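# Seat the loose shelf board level on the cabinet's pins

## Task

Place the loose shelf board inside the cabinet so that it lies flat and level, resting on all four of the yellow support pins.

## Robot and tools

Robot: two arms, left_arm (base near y = +0.52 m) and right_arm (base near y = -0.44 m), each carrying a five-finger hand. The left hand mirrors the right one. Cameras: cam_high, cam_low, cam_left_wrist, cam_right_wrist, each 896x504. A camera stand sits behind the arms.

Frames: the scene frame has its origin at table-top height, midway between the arms, +z up, +x out over the table, and left_arm toward +y. Result poses and velocities are given in this frame. Each arm has a hand point about 0.05 m in front of the palm. Its +z runs along the straightened fingers and +y points out of the palm. Its +x runs across the palm away from the thumb on the right hand, and toward the thumb on the left hand. Motion offsets are taken along the axes of that arm's current Hand target, not the scene axes.

The 28-number row is shared by both arms, all values in [-1, 1]. The first 14 are left_arm, the last 14 are right_arm. Per arm the order is: dx, dy, dz, rx, ry, rz, thumb_turn, thumb_bend, index, middle, ring, little, force_limit, speed. The six pose numbers are an offset from the Hand target as it stood when the action or move began, along that target's own axes. 1.0 equals 0.6 m of translation or 180 degrees of turn. rx, ry, rz form a single rotation vector. Rows inside one call are all measured from the same start, so they do not chain. A repeated offset in a later call moves the hand further. All zeros for an arm re-requests its current Hand target. Finger numbers are absolute settings: -1 open or straight, +1 closed. For thumb_turn, -1 puts the thumb beside the palm and +1 puts it opposite the fingers. force_limit runs from about 0 N at -1 to 10 N at +1, or 15 N for the two thumb motors. speed is slowest at -1 and full at +0.48 and above. Nothing in the row means "keep as is". To leave a hand unchanged, resend the eight hand numbers you last sent. Before anything has been sent, use hand_measured plus hand_force_limit and hand_speed.

execute_actions(actions, cameras): actions is a list of actions. Each action is up to 15 rows, and each row is one 1/30 s step. A short action holds its final row for the remaining steps. An empty list returns images. cameras takes names, ["all"] or [].

move(target, speed, blend, stop_force, zero, blocking, cameras): target is a single 28-number row, or up to 15 rows. All rows are offsets from the same starting Hand targets. speed is the path's top speed in m/s, 0.002 to 3.6, default 0.25; rotation is capped at twice that in rad/s. It can be one value, or one per target. blend is a corner radius in metres for a list; 0 means stop at each point. stop_force, 3 to 120 N, ends an arm's path when its wrist sensor feels that much resistance. Use it slowly for touching down, keep the same hand numbers in every row with it, and skip it when pulling away from a contact. zero (default true) re-zeroes the sensor first. blocking=false returns early but cannot be combined with stop_force. The result adds a "move:" line with done, off_target, moving, held or fault, plus limits such as paced or held.

Other tools: wait(seconds 0 to 10) lets time pass. stop brakes a running move. zoom_image(camera, region [x0,y0,x1,y1] in pixels, at most 504 by 504) enlarges part of the latest image. show_instructions shows the reference pages. zero_wrist_force(arm) re-zeroes one wrist sensor. finished_scene(scene) ends the current scene, given its number, and cannot be undone.

Result lines: Hand target (the last commanded pose, from which the next offsets count), end_effector_position in metres, end_effector_quat_wxyz, and velocities. Joint positions and torques are listed too. Wrist force and torque are in the hand's own axes, together with a peak line. hand_measured, hand_stopped_by (moving, target, force, stalled, fault) and hand_load_n follow the same six-motor order. A grip that has been lost shows up only as hand_load_n dropping near zero. A MOTOR HOT line warns of heating.

Gripping: with the thumb turned opposite the fingers, the hand closes on things about 35 to 65 mm thick. Close slowly (speed about -0.94 or below) for a gentle hold. To squeeze harder, raise force_limit and send a more-closed target. The hand can settle short of its target. If so, send the missing distance as an offset. Each step's orientation is clipped to within 32 degrees of the current orientation.

Cautions: the arms are stiff. Pushing past a firm contact, about 150 N of outside force, or joint overload stops that arm for 10 s. Avoid knocking the cabinet, hard slams, and contact between the two hands or arms. Do not release the board while it is moving, drop it from height, or let anything leave the table. Keep the wrist and the bracket on the little-finger side clear of the table, and route paths around each arm's own base. Holding loads or keeping an arm stretched out heats its motors, and overheating locks that arm for 30 s or more. An object may occasionally be nudged by an outside push. The finished board must stay level on all four pins once the hands let go.

Each tool is called after "Request:" as name(argument=value, ...) on one line, values as JSON.

Reference images:

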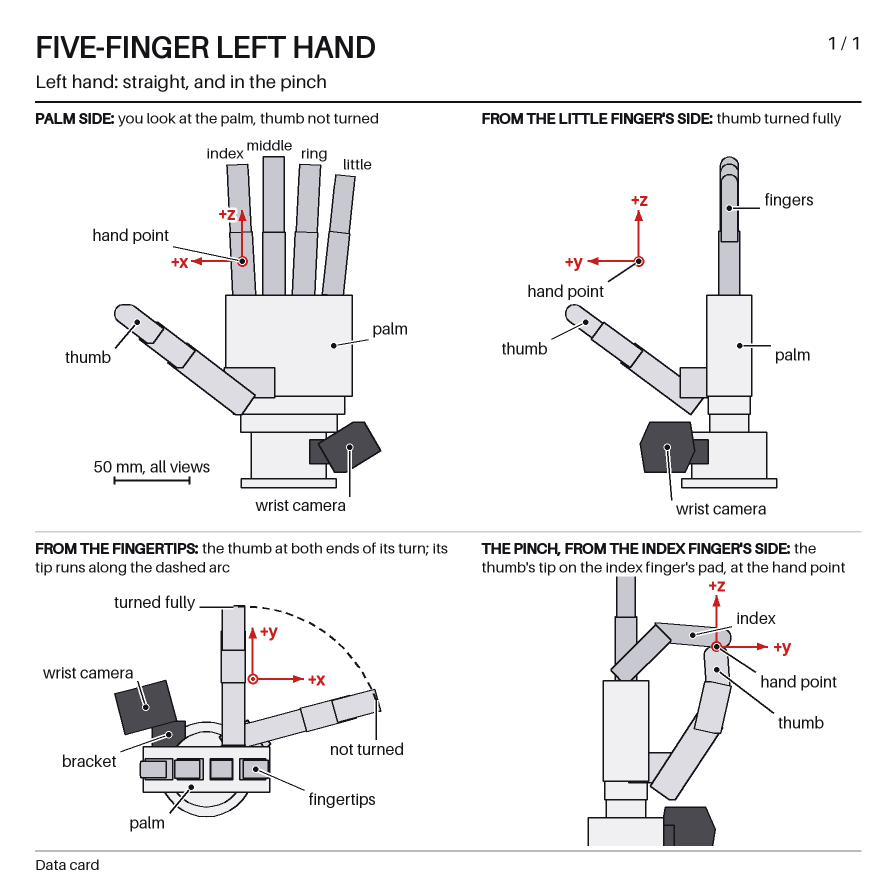

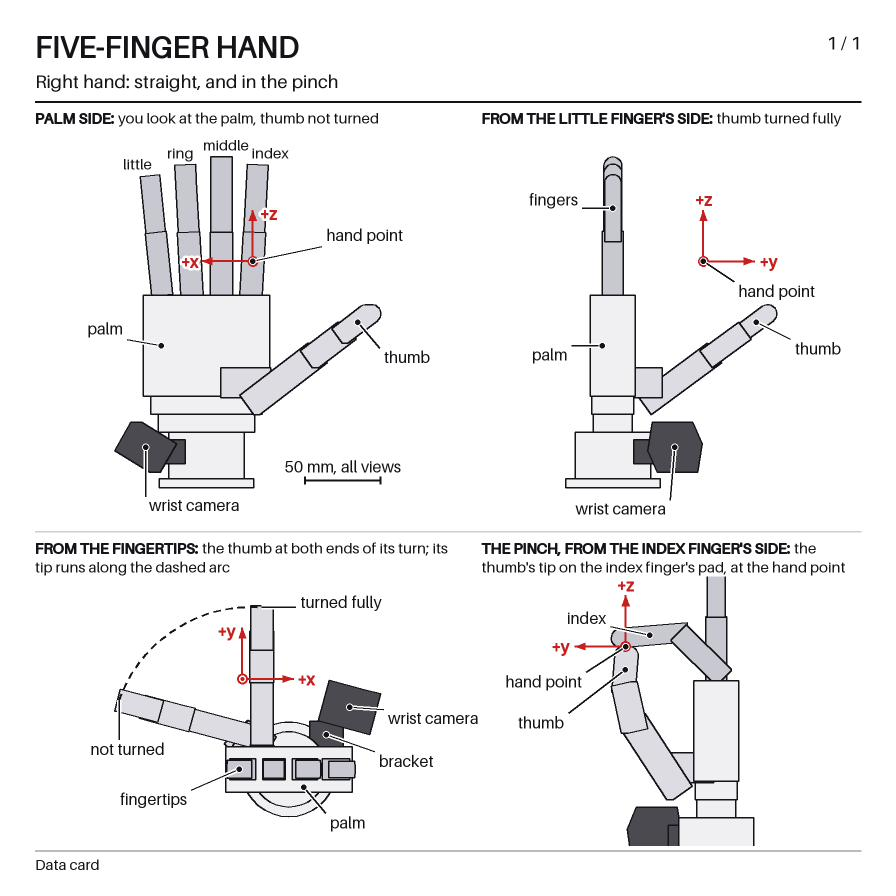

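## Session

Request:
execute_actions(actions=[])

Scene clock: 0.00 s.
left_arm: end_effector_position=(+0.3794, +0.6165, +0.2443) hand_measured=(-1.000, -1.000, -1.000, -1.000, -1.000, -1.000) hand_load_n=(+0.0, +0.0, +0.0, +0.0, +0.0, +0.0) hand_stopped_by=(target, target, target, target, target, target) hand_force_limit=0.00 hand_speed=-0.80 end_effector_quat_wxyz=(+0.136, +0.869, -0.474, -0.035) | right_arm: end_effector_position=(+0.5876, -0.0354, +0.1921) hand_measured=(-1.000, -1.000, -1.000, -1.000, -1.000, -1.000) hand_load_n=(+0.0, +0.0, +0.0, +0.0, +0.0, +0.0) hand_stopped_by=(target, target, target, target, target, target) hand_force_limit=0.00 hand_speed=-0.80 end_effector_quat_wxyz=(-0.249, +0.810, +0.384, +0.366)
Joint positions: left_arm=[3.733 -2.217 -1.085 1.455 -1.512 3.189] | right_arm=[0.33 -0.922 1.068 0.671 0.986 1.195]
Joint velocities: within noise
Joint torques (N m): no reading
Wrist force (N): no reading
Wrist torque (N m): no reading
Wrist force, peak (N): no reading
Hand target: left_arm +0.3794, +0.6165, +0.2443; +0.136, +0.869, -0.474, -0.035 | right_arm +0.5876, -0.0354, +0.1921; -0.249, +0.810, +0.384, +0.366

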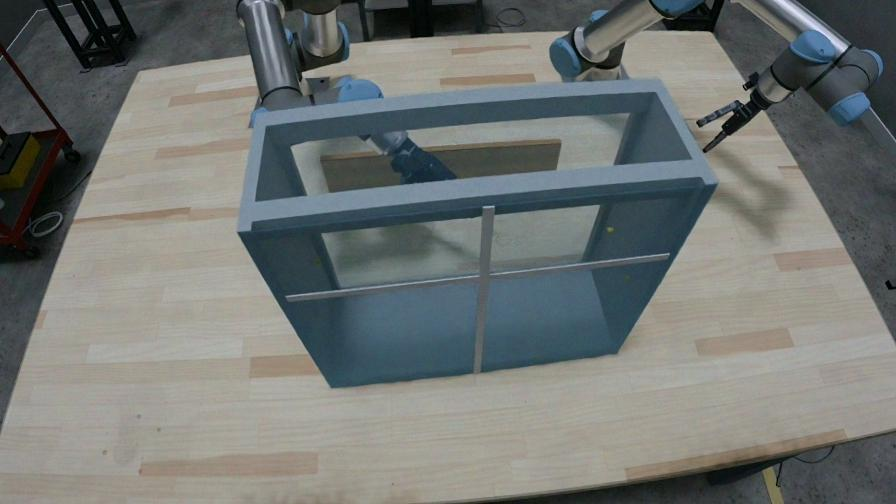

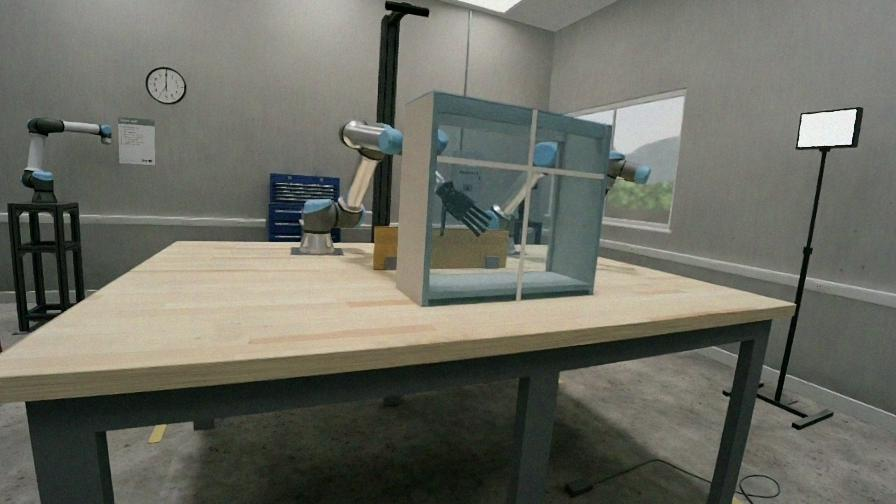

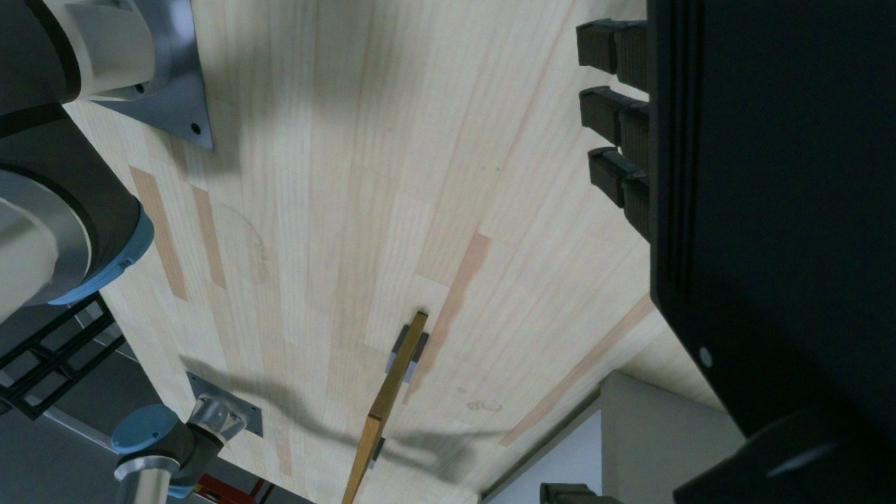

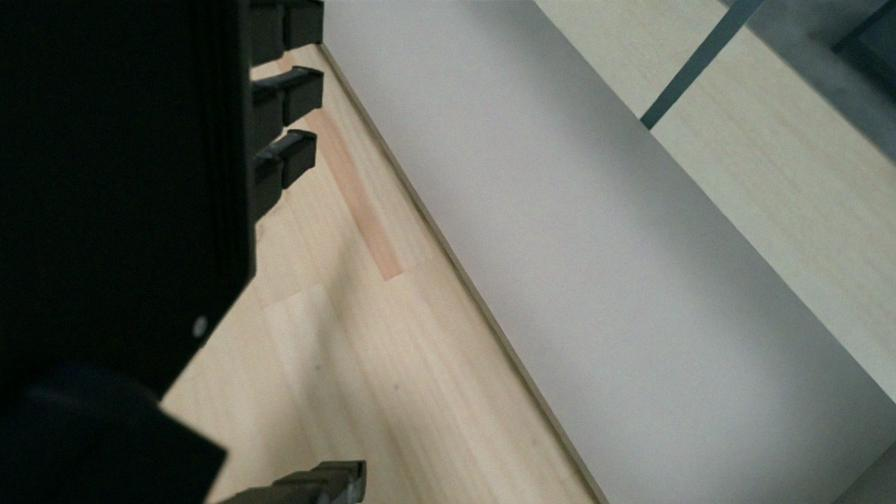

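Request:
zoom_image(camera="cam_high", region=[220, 60, 740, 400])

Request:
zoom_image(camera="cam_low", region=[360, 80, 640, 320])

Request:
zoom_image(camera="cam_high", region=[280, 110, 460, 220])

Request:
zoom_image(camera="cam_high", region=[560, 180, 720, 320])

Region (220, 60, 740, 400) is 520x340 pixels. A region can be at most 504 by 504 pixels.

Scaled by 1.800 from the camera's 896x504 image, which has a finer 1280x720 frame.

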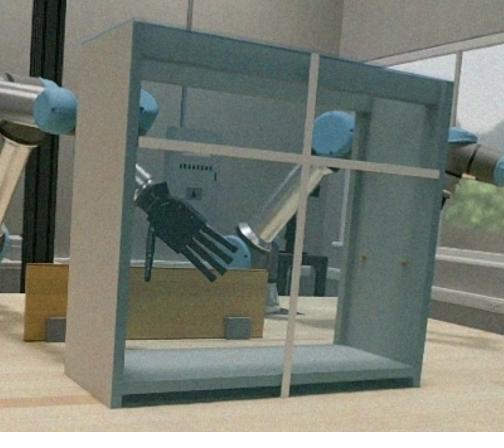

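Scaled by 2.800 from the camera's 896x504 image, which has a finer 1280x720 frame.

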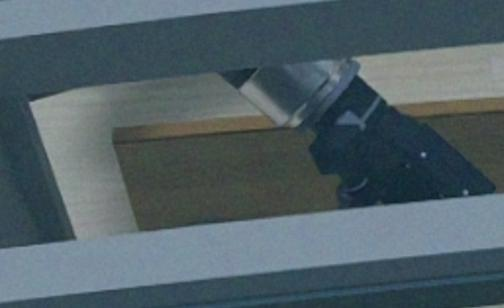

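Scaled by 3.150 from the camera's 896x504 image, which has a finer 1280x720 frame.

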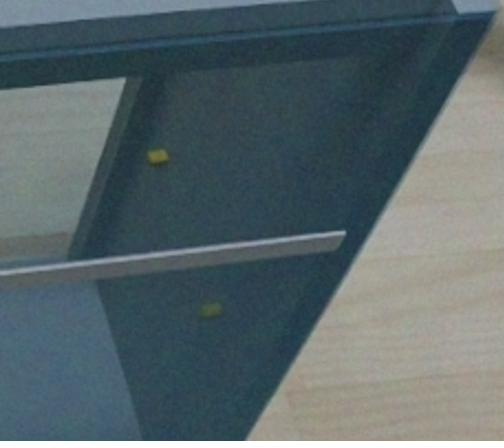

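Request:
zoom_image(camera="cam_left_wrist", region=[320, 280, 600, 504])

Request:
zoom_image(camera="cam_high", region=[230, 70, 480, 400])

Request:
zoom_image(camera="cam_high", region=[470, 70, 720, 400])

Request:
zoom_image(camera="cam_low", region=[360, 200, 520, 320])

Request:
zoom_image(camera="cam_low", region=[500, 100, 640, 310])

Scaled by 1.800 from the camera's 896x504 image, which has a finer 1280x720 frame.

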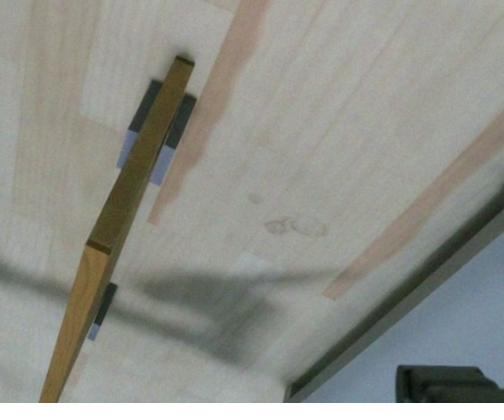

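Scaled by 1.527 from the camera's 896x504 image, which has a finer 1280x720 frame.

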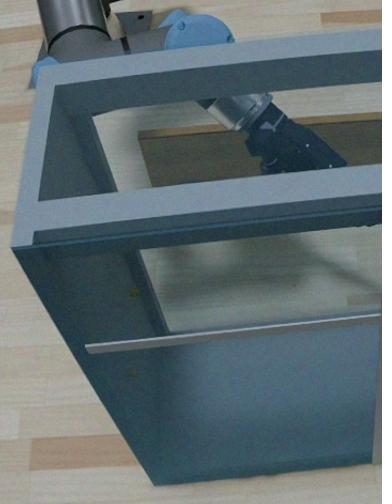

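Scaled by 1.527 from the camera's 896x504 image, which has a finer 1280x720 frame.

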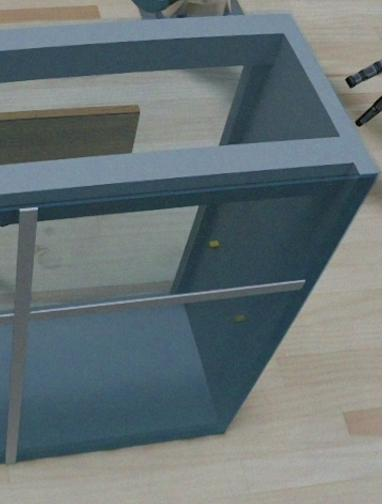

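Scaled by 3.150 from the camera's 896x504 image, which has a finer 1280x720 frame.

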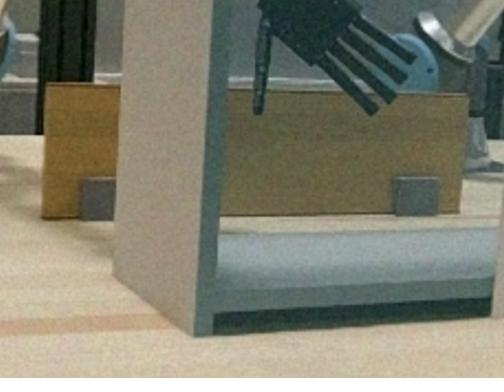

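Scaled by 2.400 from the camera's 896x504 image, which has a finer 1280x720 frame.

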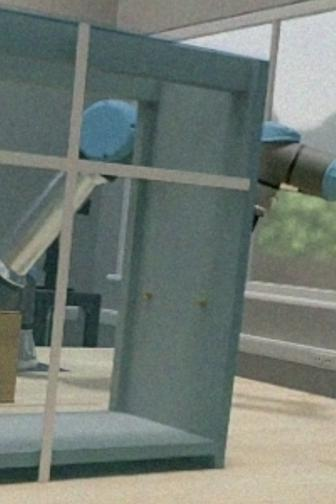

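Request:
move(target=[[0.158,0.232,-0.280,0,0,0,-1,-1,-1,-1,-1,-1,0,-0.8,0.117,-0.308,-0.494,0,0,0,-1,-1,-1,-1,-1,-1,0,-0.8],[0.158,0.232,-0.280,0.0785,-0.0462,0.181,-1,-1,-1,-1,-1,-1,0,-0.8,0.117,-0.308,-0.494,-0.367,-0.070,0.712,-1,-1,-1,-1,-1,-1,0,-0.8]], speed=0.3, cameras=["all"])

Scene clock: 191.90 s.
left_arm: end_effector_position=(+0.3496, +0.5003, +0.4498) hand_measured=(-1.000, -1.000, -1.000, -1.000, -1.000, -1.000) hand_load_n=(+0.0, +0.0, +0.0, +0.0, +0.0, +0.0) hand_stopped_by=(target, target, target, target, target, target) hand_force_limit=0.00 hand_speed=-0.80 end_effector_quat_wxyz=(+0.000, +0.707, -0.707, +0.001) | right_arm: end_effector_position=(+0.3491, -0.1012, +0.4485) hand_measured=(-1.000, -1.000, -1.000, -1.000, -1.000, -1.000) hand_load_n=(+0.0, +0.0, -0.5, +0.0, +0.0, +0.0) hand_stopped_by=(target, target, target, target, target, target) hand_force_limit=0.00 hand_speed=-0.80 end_effector_quat_wxyz=(-0.075, +0.687, -0.722, -0.016)
Joint positions: left_arm=[3.431 -2.058 -0.658 1.146 -1.57 3.451] | right_arm=[0.349 -0.749 0.035 2.165 1.475 3.488]
Joint torques (N m): left_arm=[8.37 26.7 10.55 -3.62 0.9 -2.7] | right_arm=[-0.31 -52.84 -5.82 -0.34 1.35 1.36]
Wrist force (N): left_arm=[0.3 -1.5 -0.9] | right_arm=[0.4 -0.5 -0.2]
Wrist torque (N m): left_arm=[-0.10 -0.12 0.17] | right_arm=[-0.07 -0.11 0.01]
Wrist force, peak (N): left_arm=[0.8 1.3 -1.4] | right_arm=[0.4 -1.4 -2.1]
Hand target: left_arm +0.3497, +0.5004, +0.4498; +0.000, +0.707, -0.707, +0.001 | right_arm +0.3506, -0.1002, +0.4501; +0.000, +0.708, -0.706, +0.000
Off the commanded pose: left_arm 0.000 m, 0 deg | right_arm 0.002 m, 9 deg.
elbow stopped short (right arm): the move would have taken joint 3 (elbow) straighter than the controller allows.
move: off_target (right_arm)

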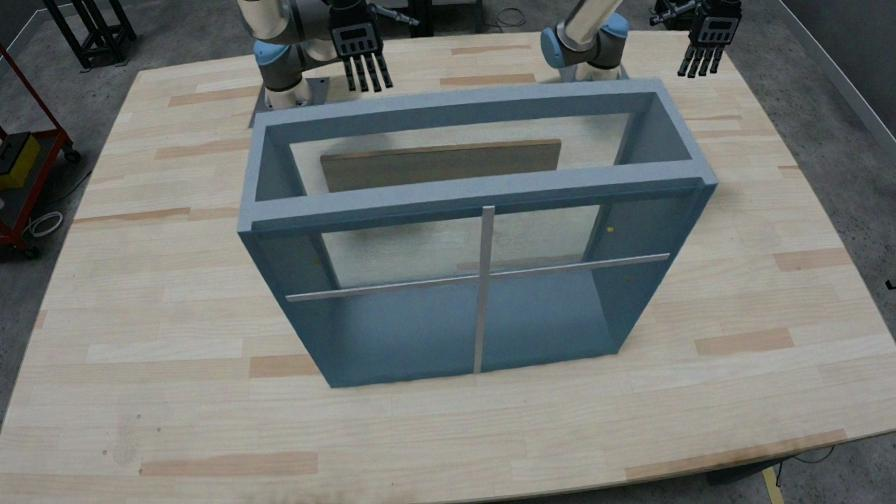

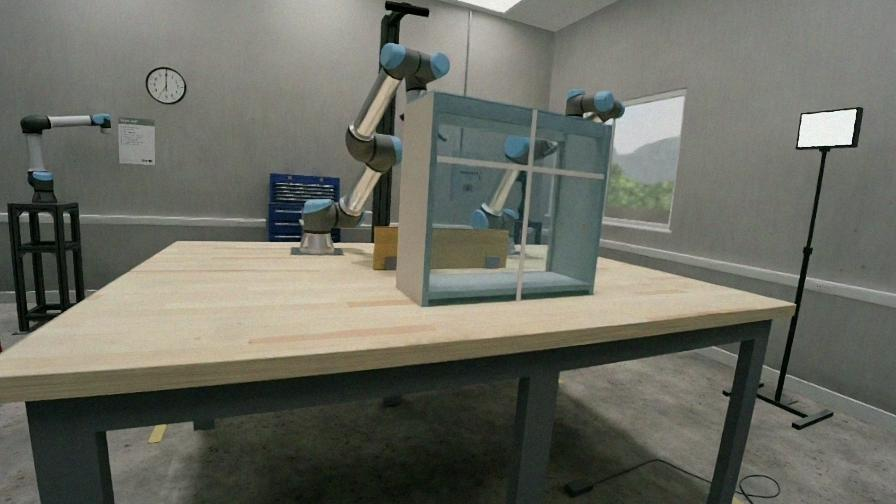

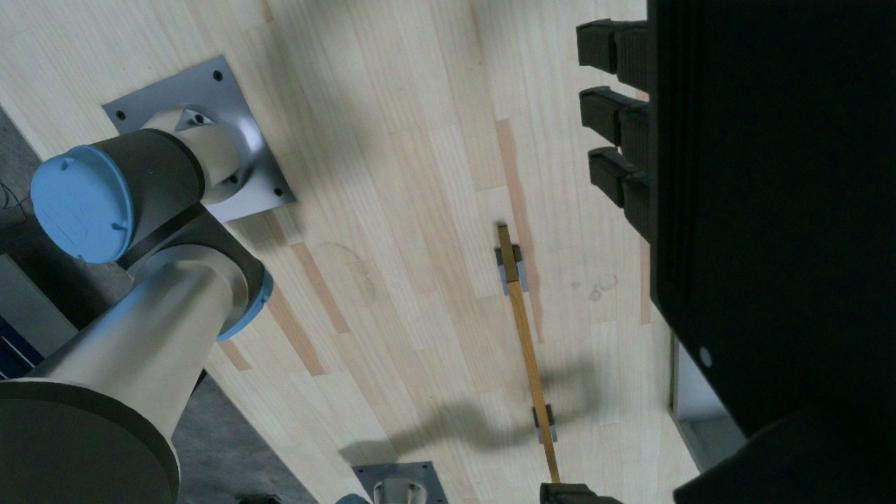

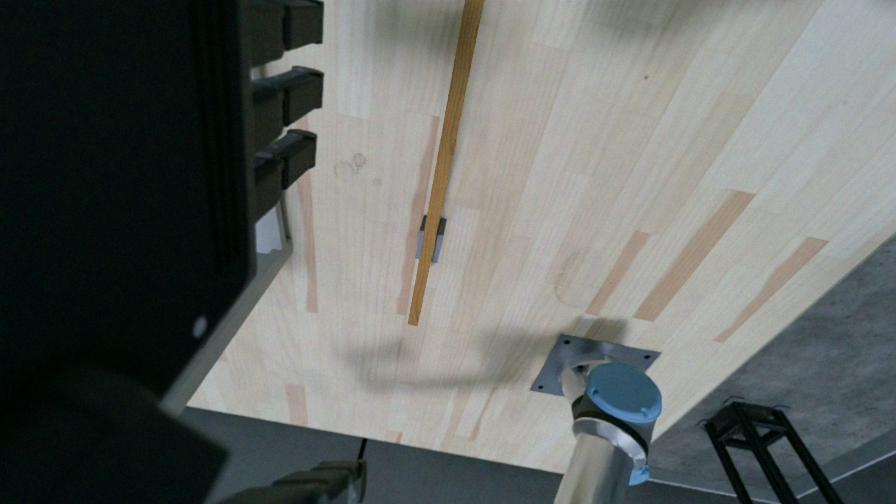

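Request:
zoom_image(camera="cam_left_wrist", region=[460, 200, 600, 320])

Request:
zoom_image(camera="cam_left_wrist", region=[480, 380, 620, 504])

Request:
zoom_image(camera="cam_left_wrist", region=[300, 420, 480, 504])

Request:
zoom_image(camera="cam_right_wrist", region=[360, 180, 500, 340])

Request:
zoom_image(camera="cam_right_wrist", region=[360, 0, 540, 180])

Request:
zoom_image(camera="cam_right_wrist", region=[500, 310, 700, 504])

Scaled by 3.600 from the camera's 896x504 image, which has a finer 1280x720 frame.

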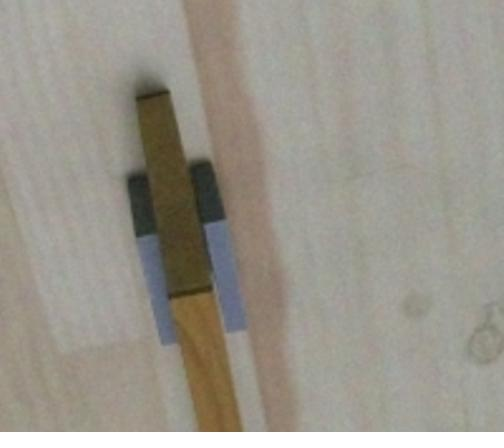

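Scaled by 3.600 from the camera's 896x504 image, which has a finer 1280x720 frame.

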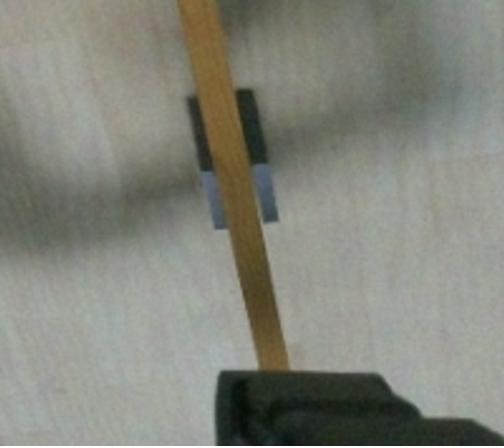

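Scaled by 2.800 from the camera's 896x504 image, which has a finer 1280x720 frame.

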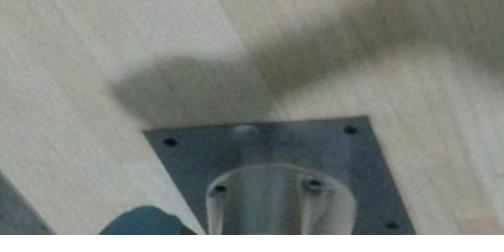

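Scaled by 3.150 from the camera's 896x504 image, which has a finer 1280x720 frame.

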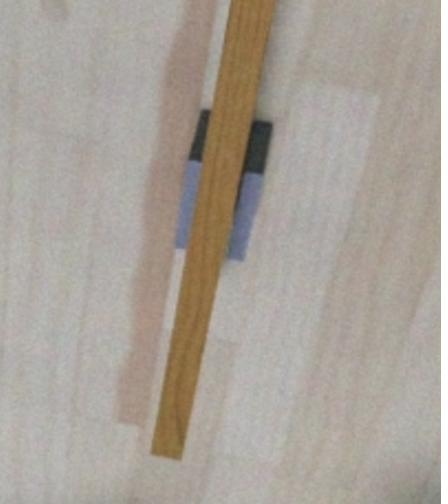

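Scaled by 2.800 from the camera's 896x504 image, which has a finer 1280x720 frame.

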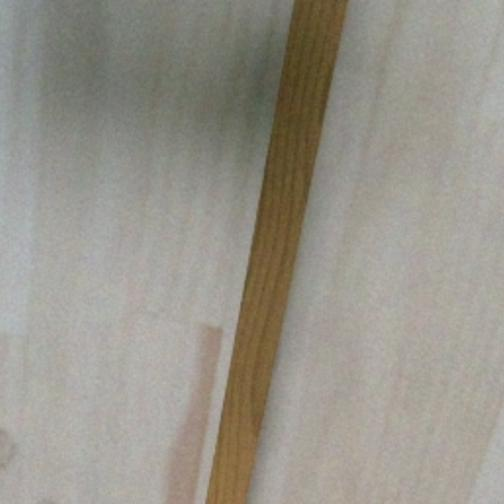

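Scaled by 2.520 from the camera's 896x504 image, which has a finer 1280x720 frame.

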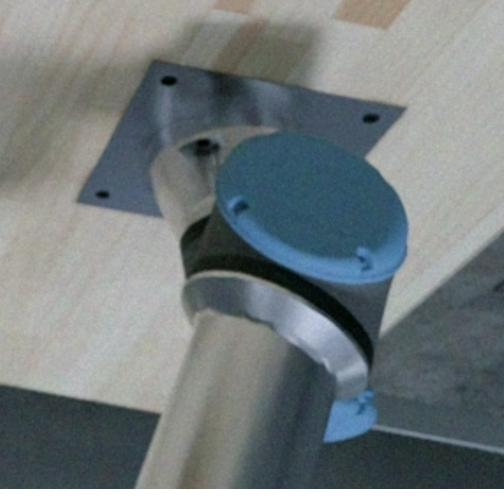

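Request:
zoom_image(camera="cam_left_wrist", region=[600, 300, 760, 500])

Request:
zoom_image(camera="cam_right_wrist", region=[150, 150, 330, 420])

Scaled by 2.520 from the camera's 896x504 image, which has a finer 1280x720 frame.

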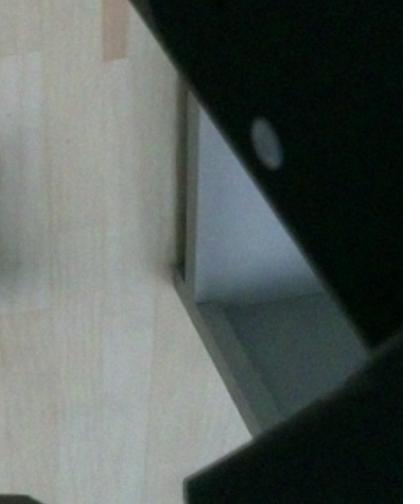

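Scaled by 1.867 from the camera's 896x504 image, which has a finer 1280x720 frame.

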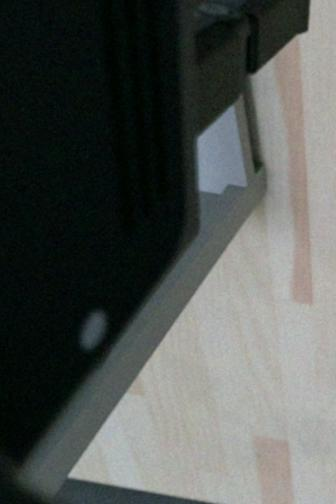

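Request:
move(target=[0.417,-0.117,0.25,0.5,0,0,-1,-1,-1,-1,-1,-1,0,-0.8,0.167,-0.115,0.25,0.5,0,0,-1,-1,-1,-1,-1,-1,0,-0.8], speed=0.3, cameras=["all"])

Scene clock: 378.97 s.
left_arm: end_effector_position=(+0.4199, +0.2500, +0.3001) hand_measured=(-1.000, -1.000, -1.000, -1.000, -1.000, -1.000) hand_load_n=(-0.5, +0.0, +0.0, +0.0, +0.0, +0.0) hand_stopped_by=(target, target, target, target, target, target) hand_force_limit=0.00 hand_speed=-0.80 end_effector_quat_wxyz=(+0.500, -0.500, +0.500, -0.501) | right_arm: end_effector_position=(+0.4200, -0.2003, +0.3002) hand_measured=(-1.000, -1.000, -1.000, -1.000, -1.000, -1.000) hand_load_n=(+0.0, +0.0, +0.0, +0.0, +0.0, +0.0) hand_stopped_by=(target, target, target, target, target, target) hand_force_limit=0.00 hand_speed=-0.80 end_effector_quat_wxyz=(+0.501, -0.501, +0.499, -0.499)
Joint positions: left_arm=[2.739 -1.417 -2.043 3.462 -1.953 3.141] | right_arm=[0.348 -1.787 2.092 -0.305 1.858 3.141]
Joint torques (N m): left_arm=[-7.16 13.08 14.14 3.24 -1.23 -1.09] | right_arm=[13.62 -2.2 -11.9 -3.5 1.55 -0.55]
Wrist force (N): left_arm=[0.5 -5.1 2.8] | right_arm=[0.9 1.2 0.1]
Wrist torque (N m): left_arm=[-0.59 0.09 0.36] | right_arm=[0.13 -0.15 0.05]
Wrist force, peak (N): left_arm=[1.0 -5.6 1.7] | right_arm=[1.1 2.2 -0.2]
Hand target: left_arm +0.4199, +0.2500, +0.3000; +0.500, -0.500, +0.500, -0.501 | right_arm +0.4200, -0.2002, +0.3001; +0.501, -0.501, +0.499, -0.499
Off the commanded pose: left_arm 0.000 m, 0 deg | right_arm 0.000 m, 0 deg.
move: done

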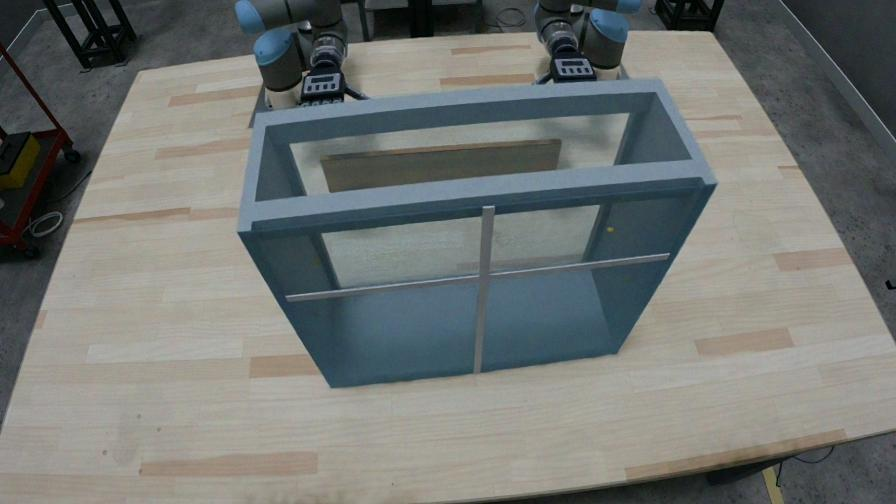

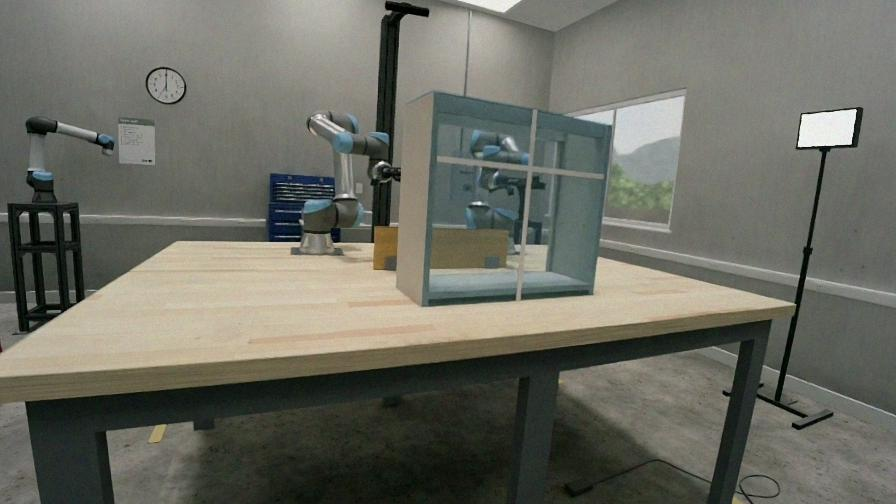

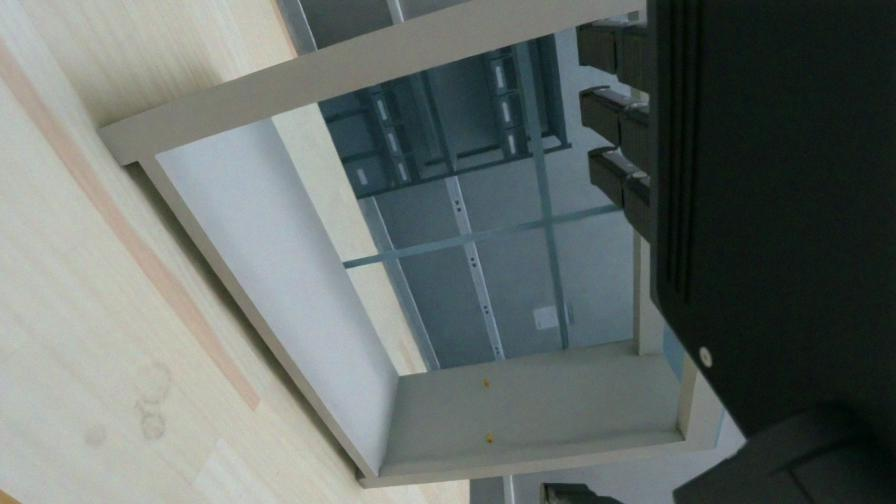

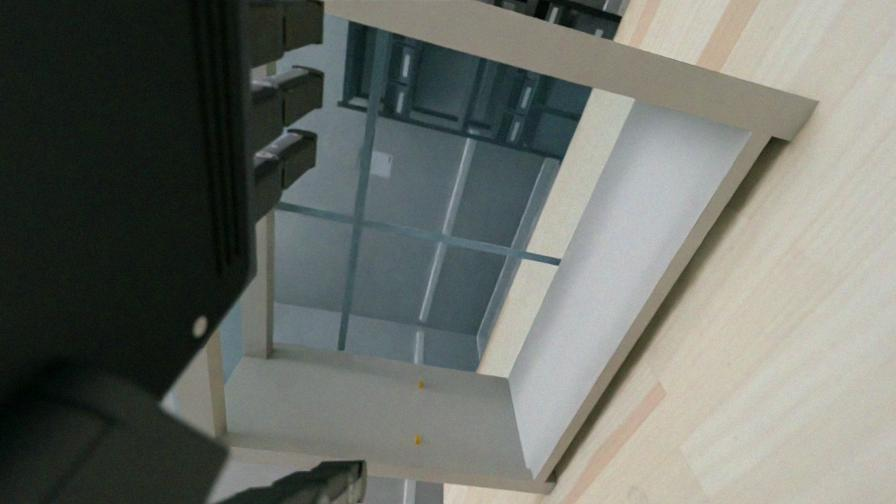

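Request:
zoom_image(camera="cam_left_wrist", region=[80, 80, 320, 280])

Request:
zoom_image(camera="cam_left_wrist", region=[330, 350, 530, 504])

Request:
zoom_image(camera="cam_left_wrist", region=[540, 300, 740, 480])

Request:
zoom_image(camera="cam_right_wrist", region=[560, 20, 840, 220])

Request:
zoom_image(camera="cam_right_wrist", region=[370, 340, 570, 504])

Request:
zoom_image(camera="cam_right_wrist", region=[170, 200, 340, 480])

Scaled by 2.100 from the camera's 896x504 image, which has a finer 1280x720 frame.

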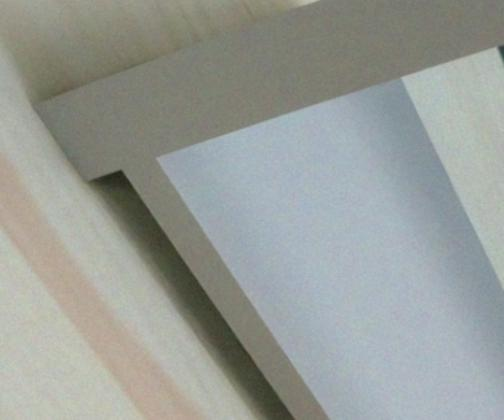

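Scaled by 2.520 from the camera's 896x504 image, which has a finer 1280x720 frame.

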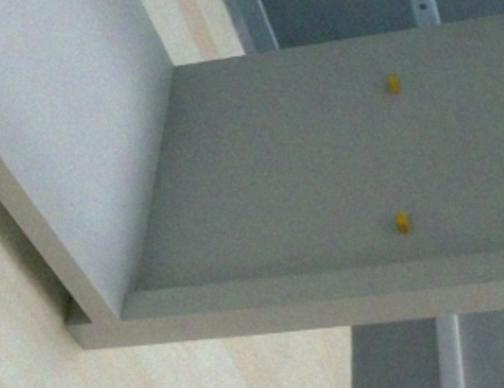

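Scaled by 2.520 from the camera's 896x504 image, which has a finer 1280x720 frame.

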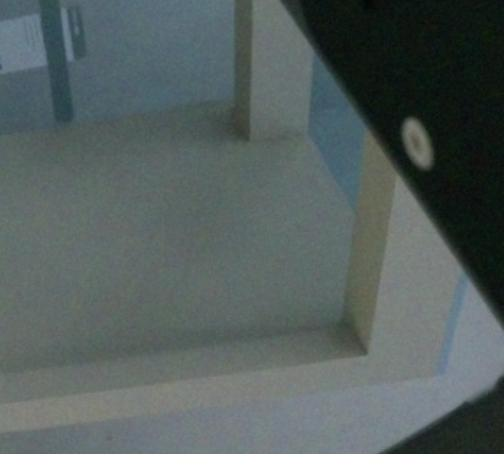

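Scaled by 1.800 from the camera's 896x504 image, which has a finer 1280x720 frame.

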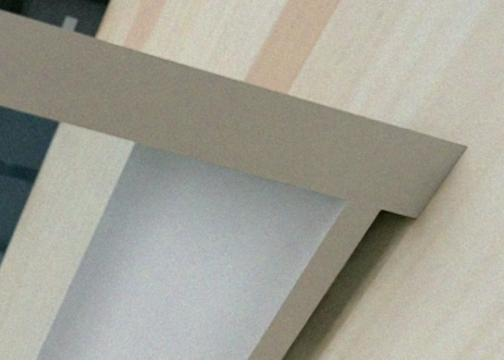

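Scaled by 2.520 from the camera's 896x504 image, which has a finer 1280x720 frame.

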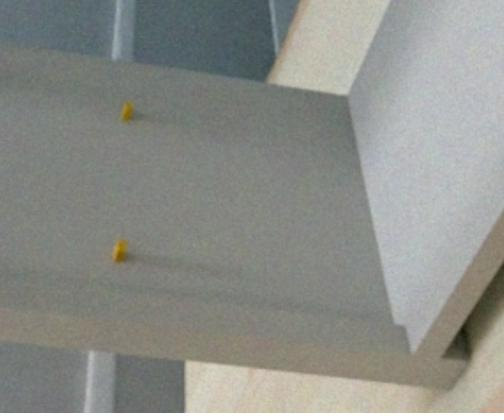

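Scaled by 1.800 from the camera's 896x504 image, which has a finer 1280x720 frame.

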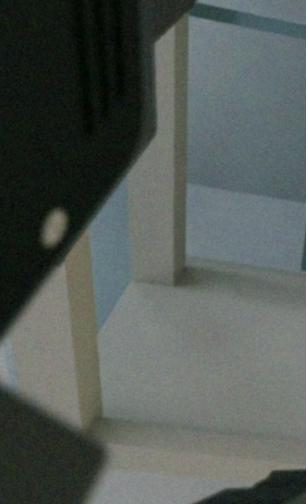

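Request:
move(target=[[0,0,0,0,0,-0.5,-1,-1,-1,-1,-1,-1,0,-0.8,0,0,0,0,0,-0.5,-1,-1,-1,-1,-1,-1,0,-0.8],[0,0,0,0,0,-1,-1,-1,-1,-1,-1,-1,0,-0.8,0,0,0,0,0,-1,-1,-1,-1,-1,-1,-1,0,-0.8]], speed=0.5, cameras=["all"])

Scene clock: 665.03 s.
left_arm: end_effector_position=(+0.4199, +0.2499, +0.3000) hand_measured=(-1.000, -1.000, -1.000, -1.000, -1.000, -1.000) hand_load_n=(+0.0, +0.0, +0.0, +0.0, +0.0, +0.0) hand_stopped_by=(target, target, target, target, target, target) hand_force_limit=0.00 hand_speed=-0.80 end_effector_quat_wxyz=(+0.501, +0.500, +0.500, +0.500) end_effector_velocity=(+0.000, +0.000, +0.000) end_effector_angular_velocity=(-0.005, +0.000, +0.000) | right_arm: end_effector_position=(+0.4200, -0.2003, +0.3002) hand_measured=(-1.000, -1.000, -1.000, -1.000, -1.000, -1.000) hand_load_n=(+0.0, +0.0, +0.0, +0.0, +0.0, +0.0) hand_stopped_by=(target, target, target, target, target, target) hand_force_limit=0.00 hand_speed=-0.80 end_effector_quat_wxyz=(+0.499, +0.499, +0.501, +0.501) end_effector_velocity=(+0.000, +0.001, +0.000) end_effector_angular_velocity=(-0.006, +0.001, +0.000)
Joint positions: left_arm=[2.573 -1.692 -2.125 3.818 -2.119 0] | right_arm=[0.534 -1.509 2.191 -0.682 2.044 -0.001]
Joint velocities: left_arm=[0 0.001 0 -0.001 0 -0.005] | right_arm=[0 0.001 -0.001 0.001 0 -0.005]
Joint torques (N m): left_arm=[9.5 28.85 13.56 2.82 1.04 -2.6] | right_arm=[13.02 -11.39 -23.11 1.07 1.35 -2.15]
Wrist force (N): left_arm=[0.2 2.9 4.4] | right_arm=[-0.1 -0.4 -0.6]
Wrist torque (N m): left_arm=[-0.11 0.15 -0.17] | right_arm=[-0.20 0.13 -0.14]
Wrist force, peak (N): left_arm=[2.5 -4.9 3.3] | right_arm=[1.1 1.7 0.1]
Hand target: left_arm +0.4199, +0.2500, +0.3000; +0.501, +0.500, +0.500, +0.500 | right_arm +0.4200, -0.2002, +0.3001; +0.499, +0.499, +0.501, +0.501
Off the commanded pose: left_arm 0.000 m, 0 deg | right_arm 0.000 m, 0 deg.
move: done

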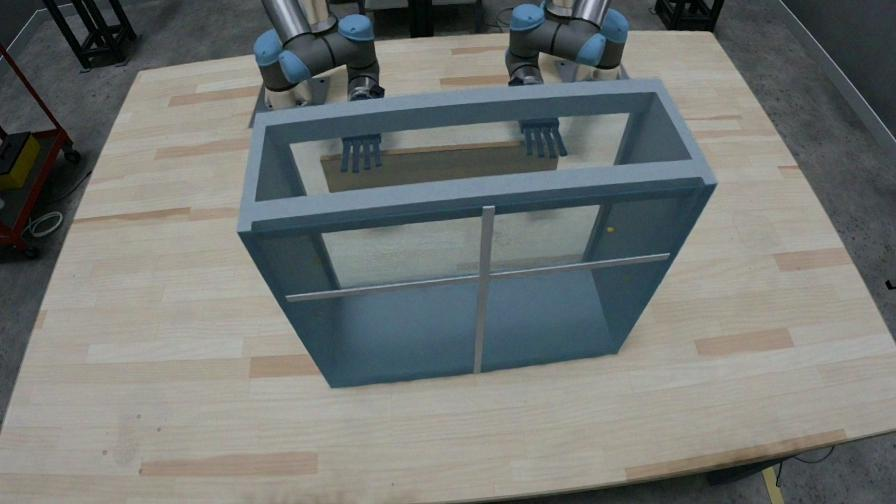

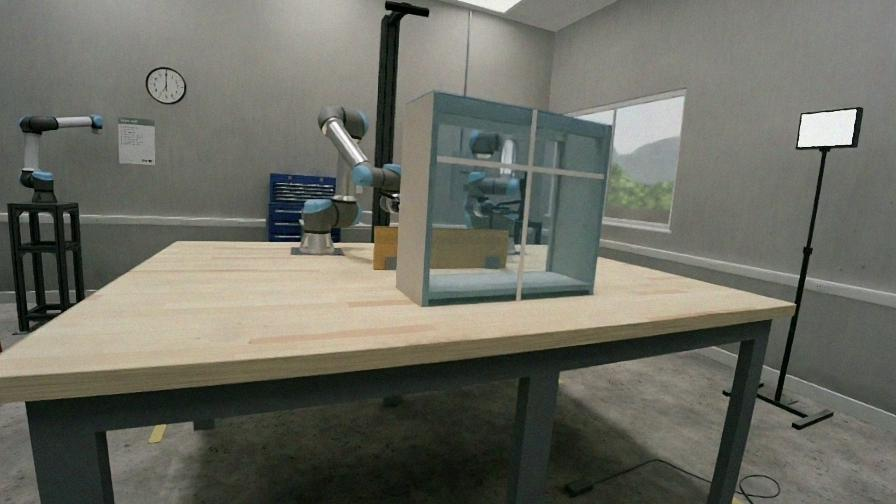

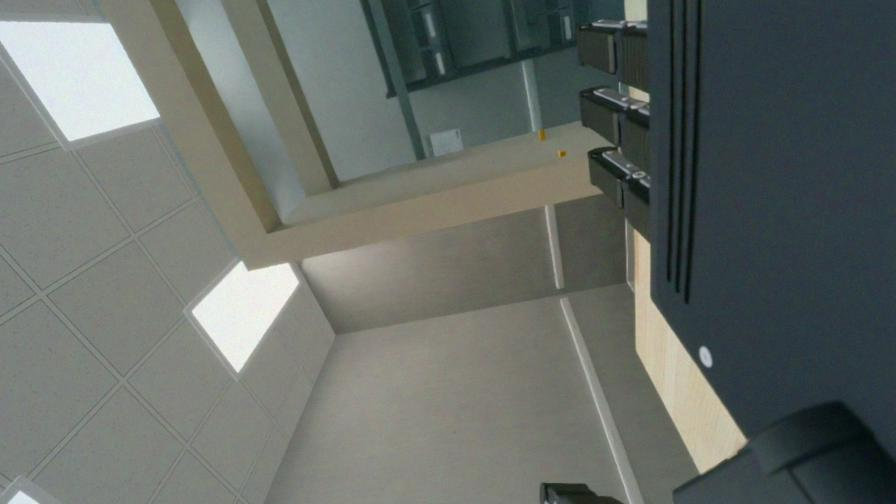

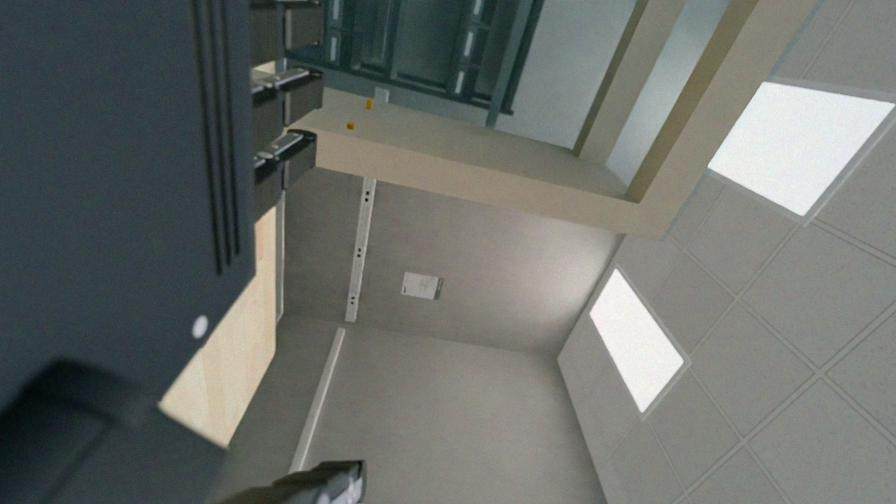

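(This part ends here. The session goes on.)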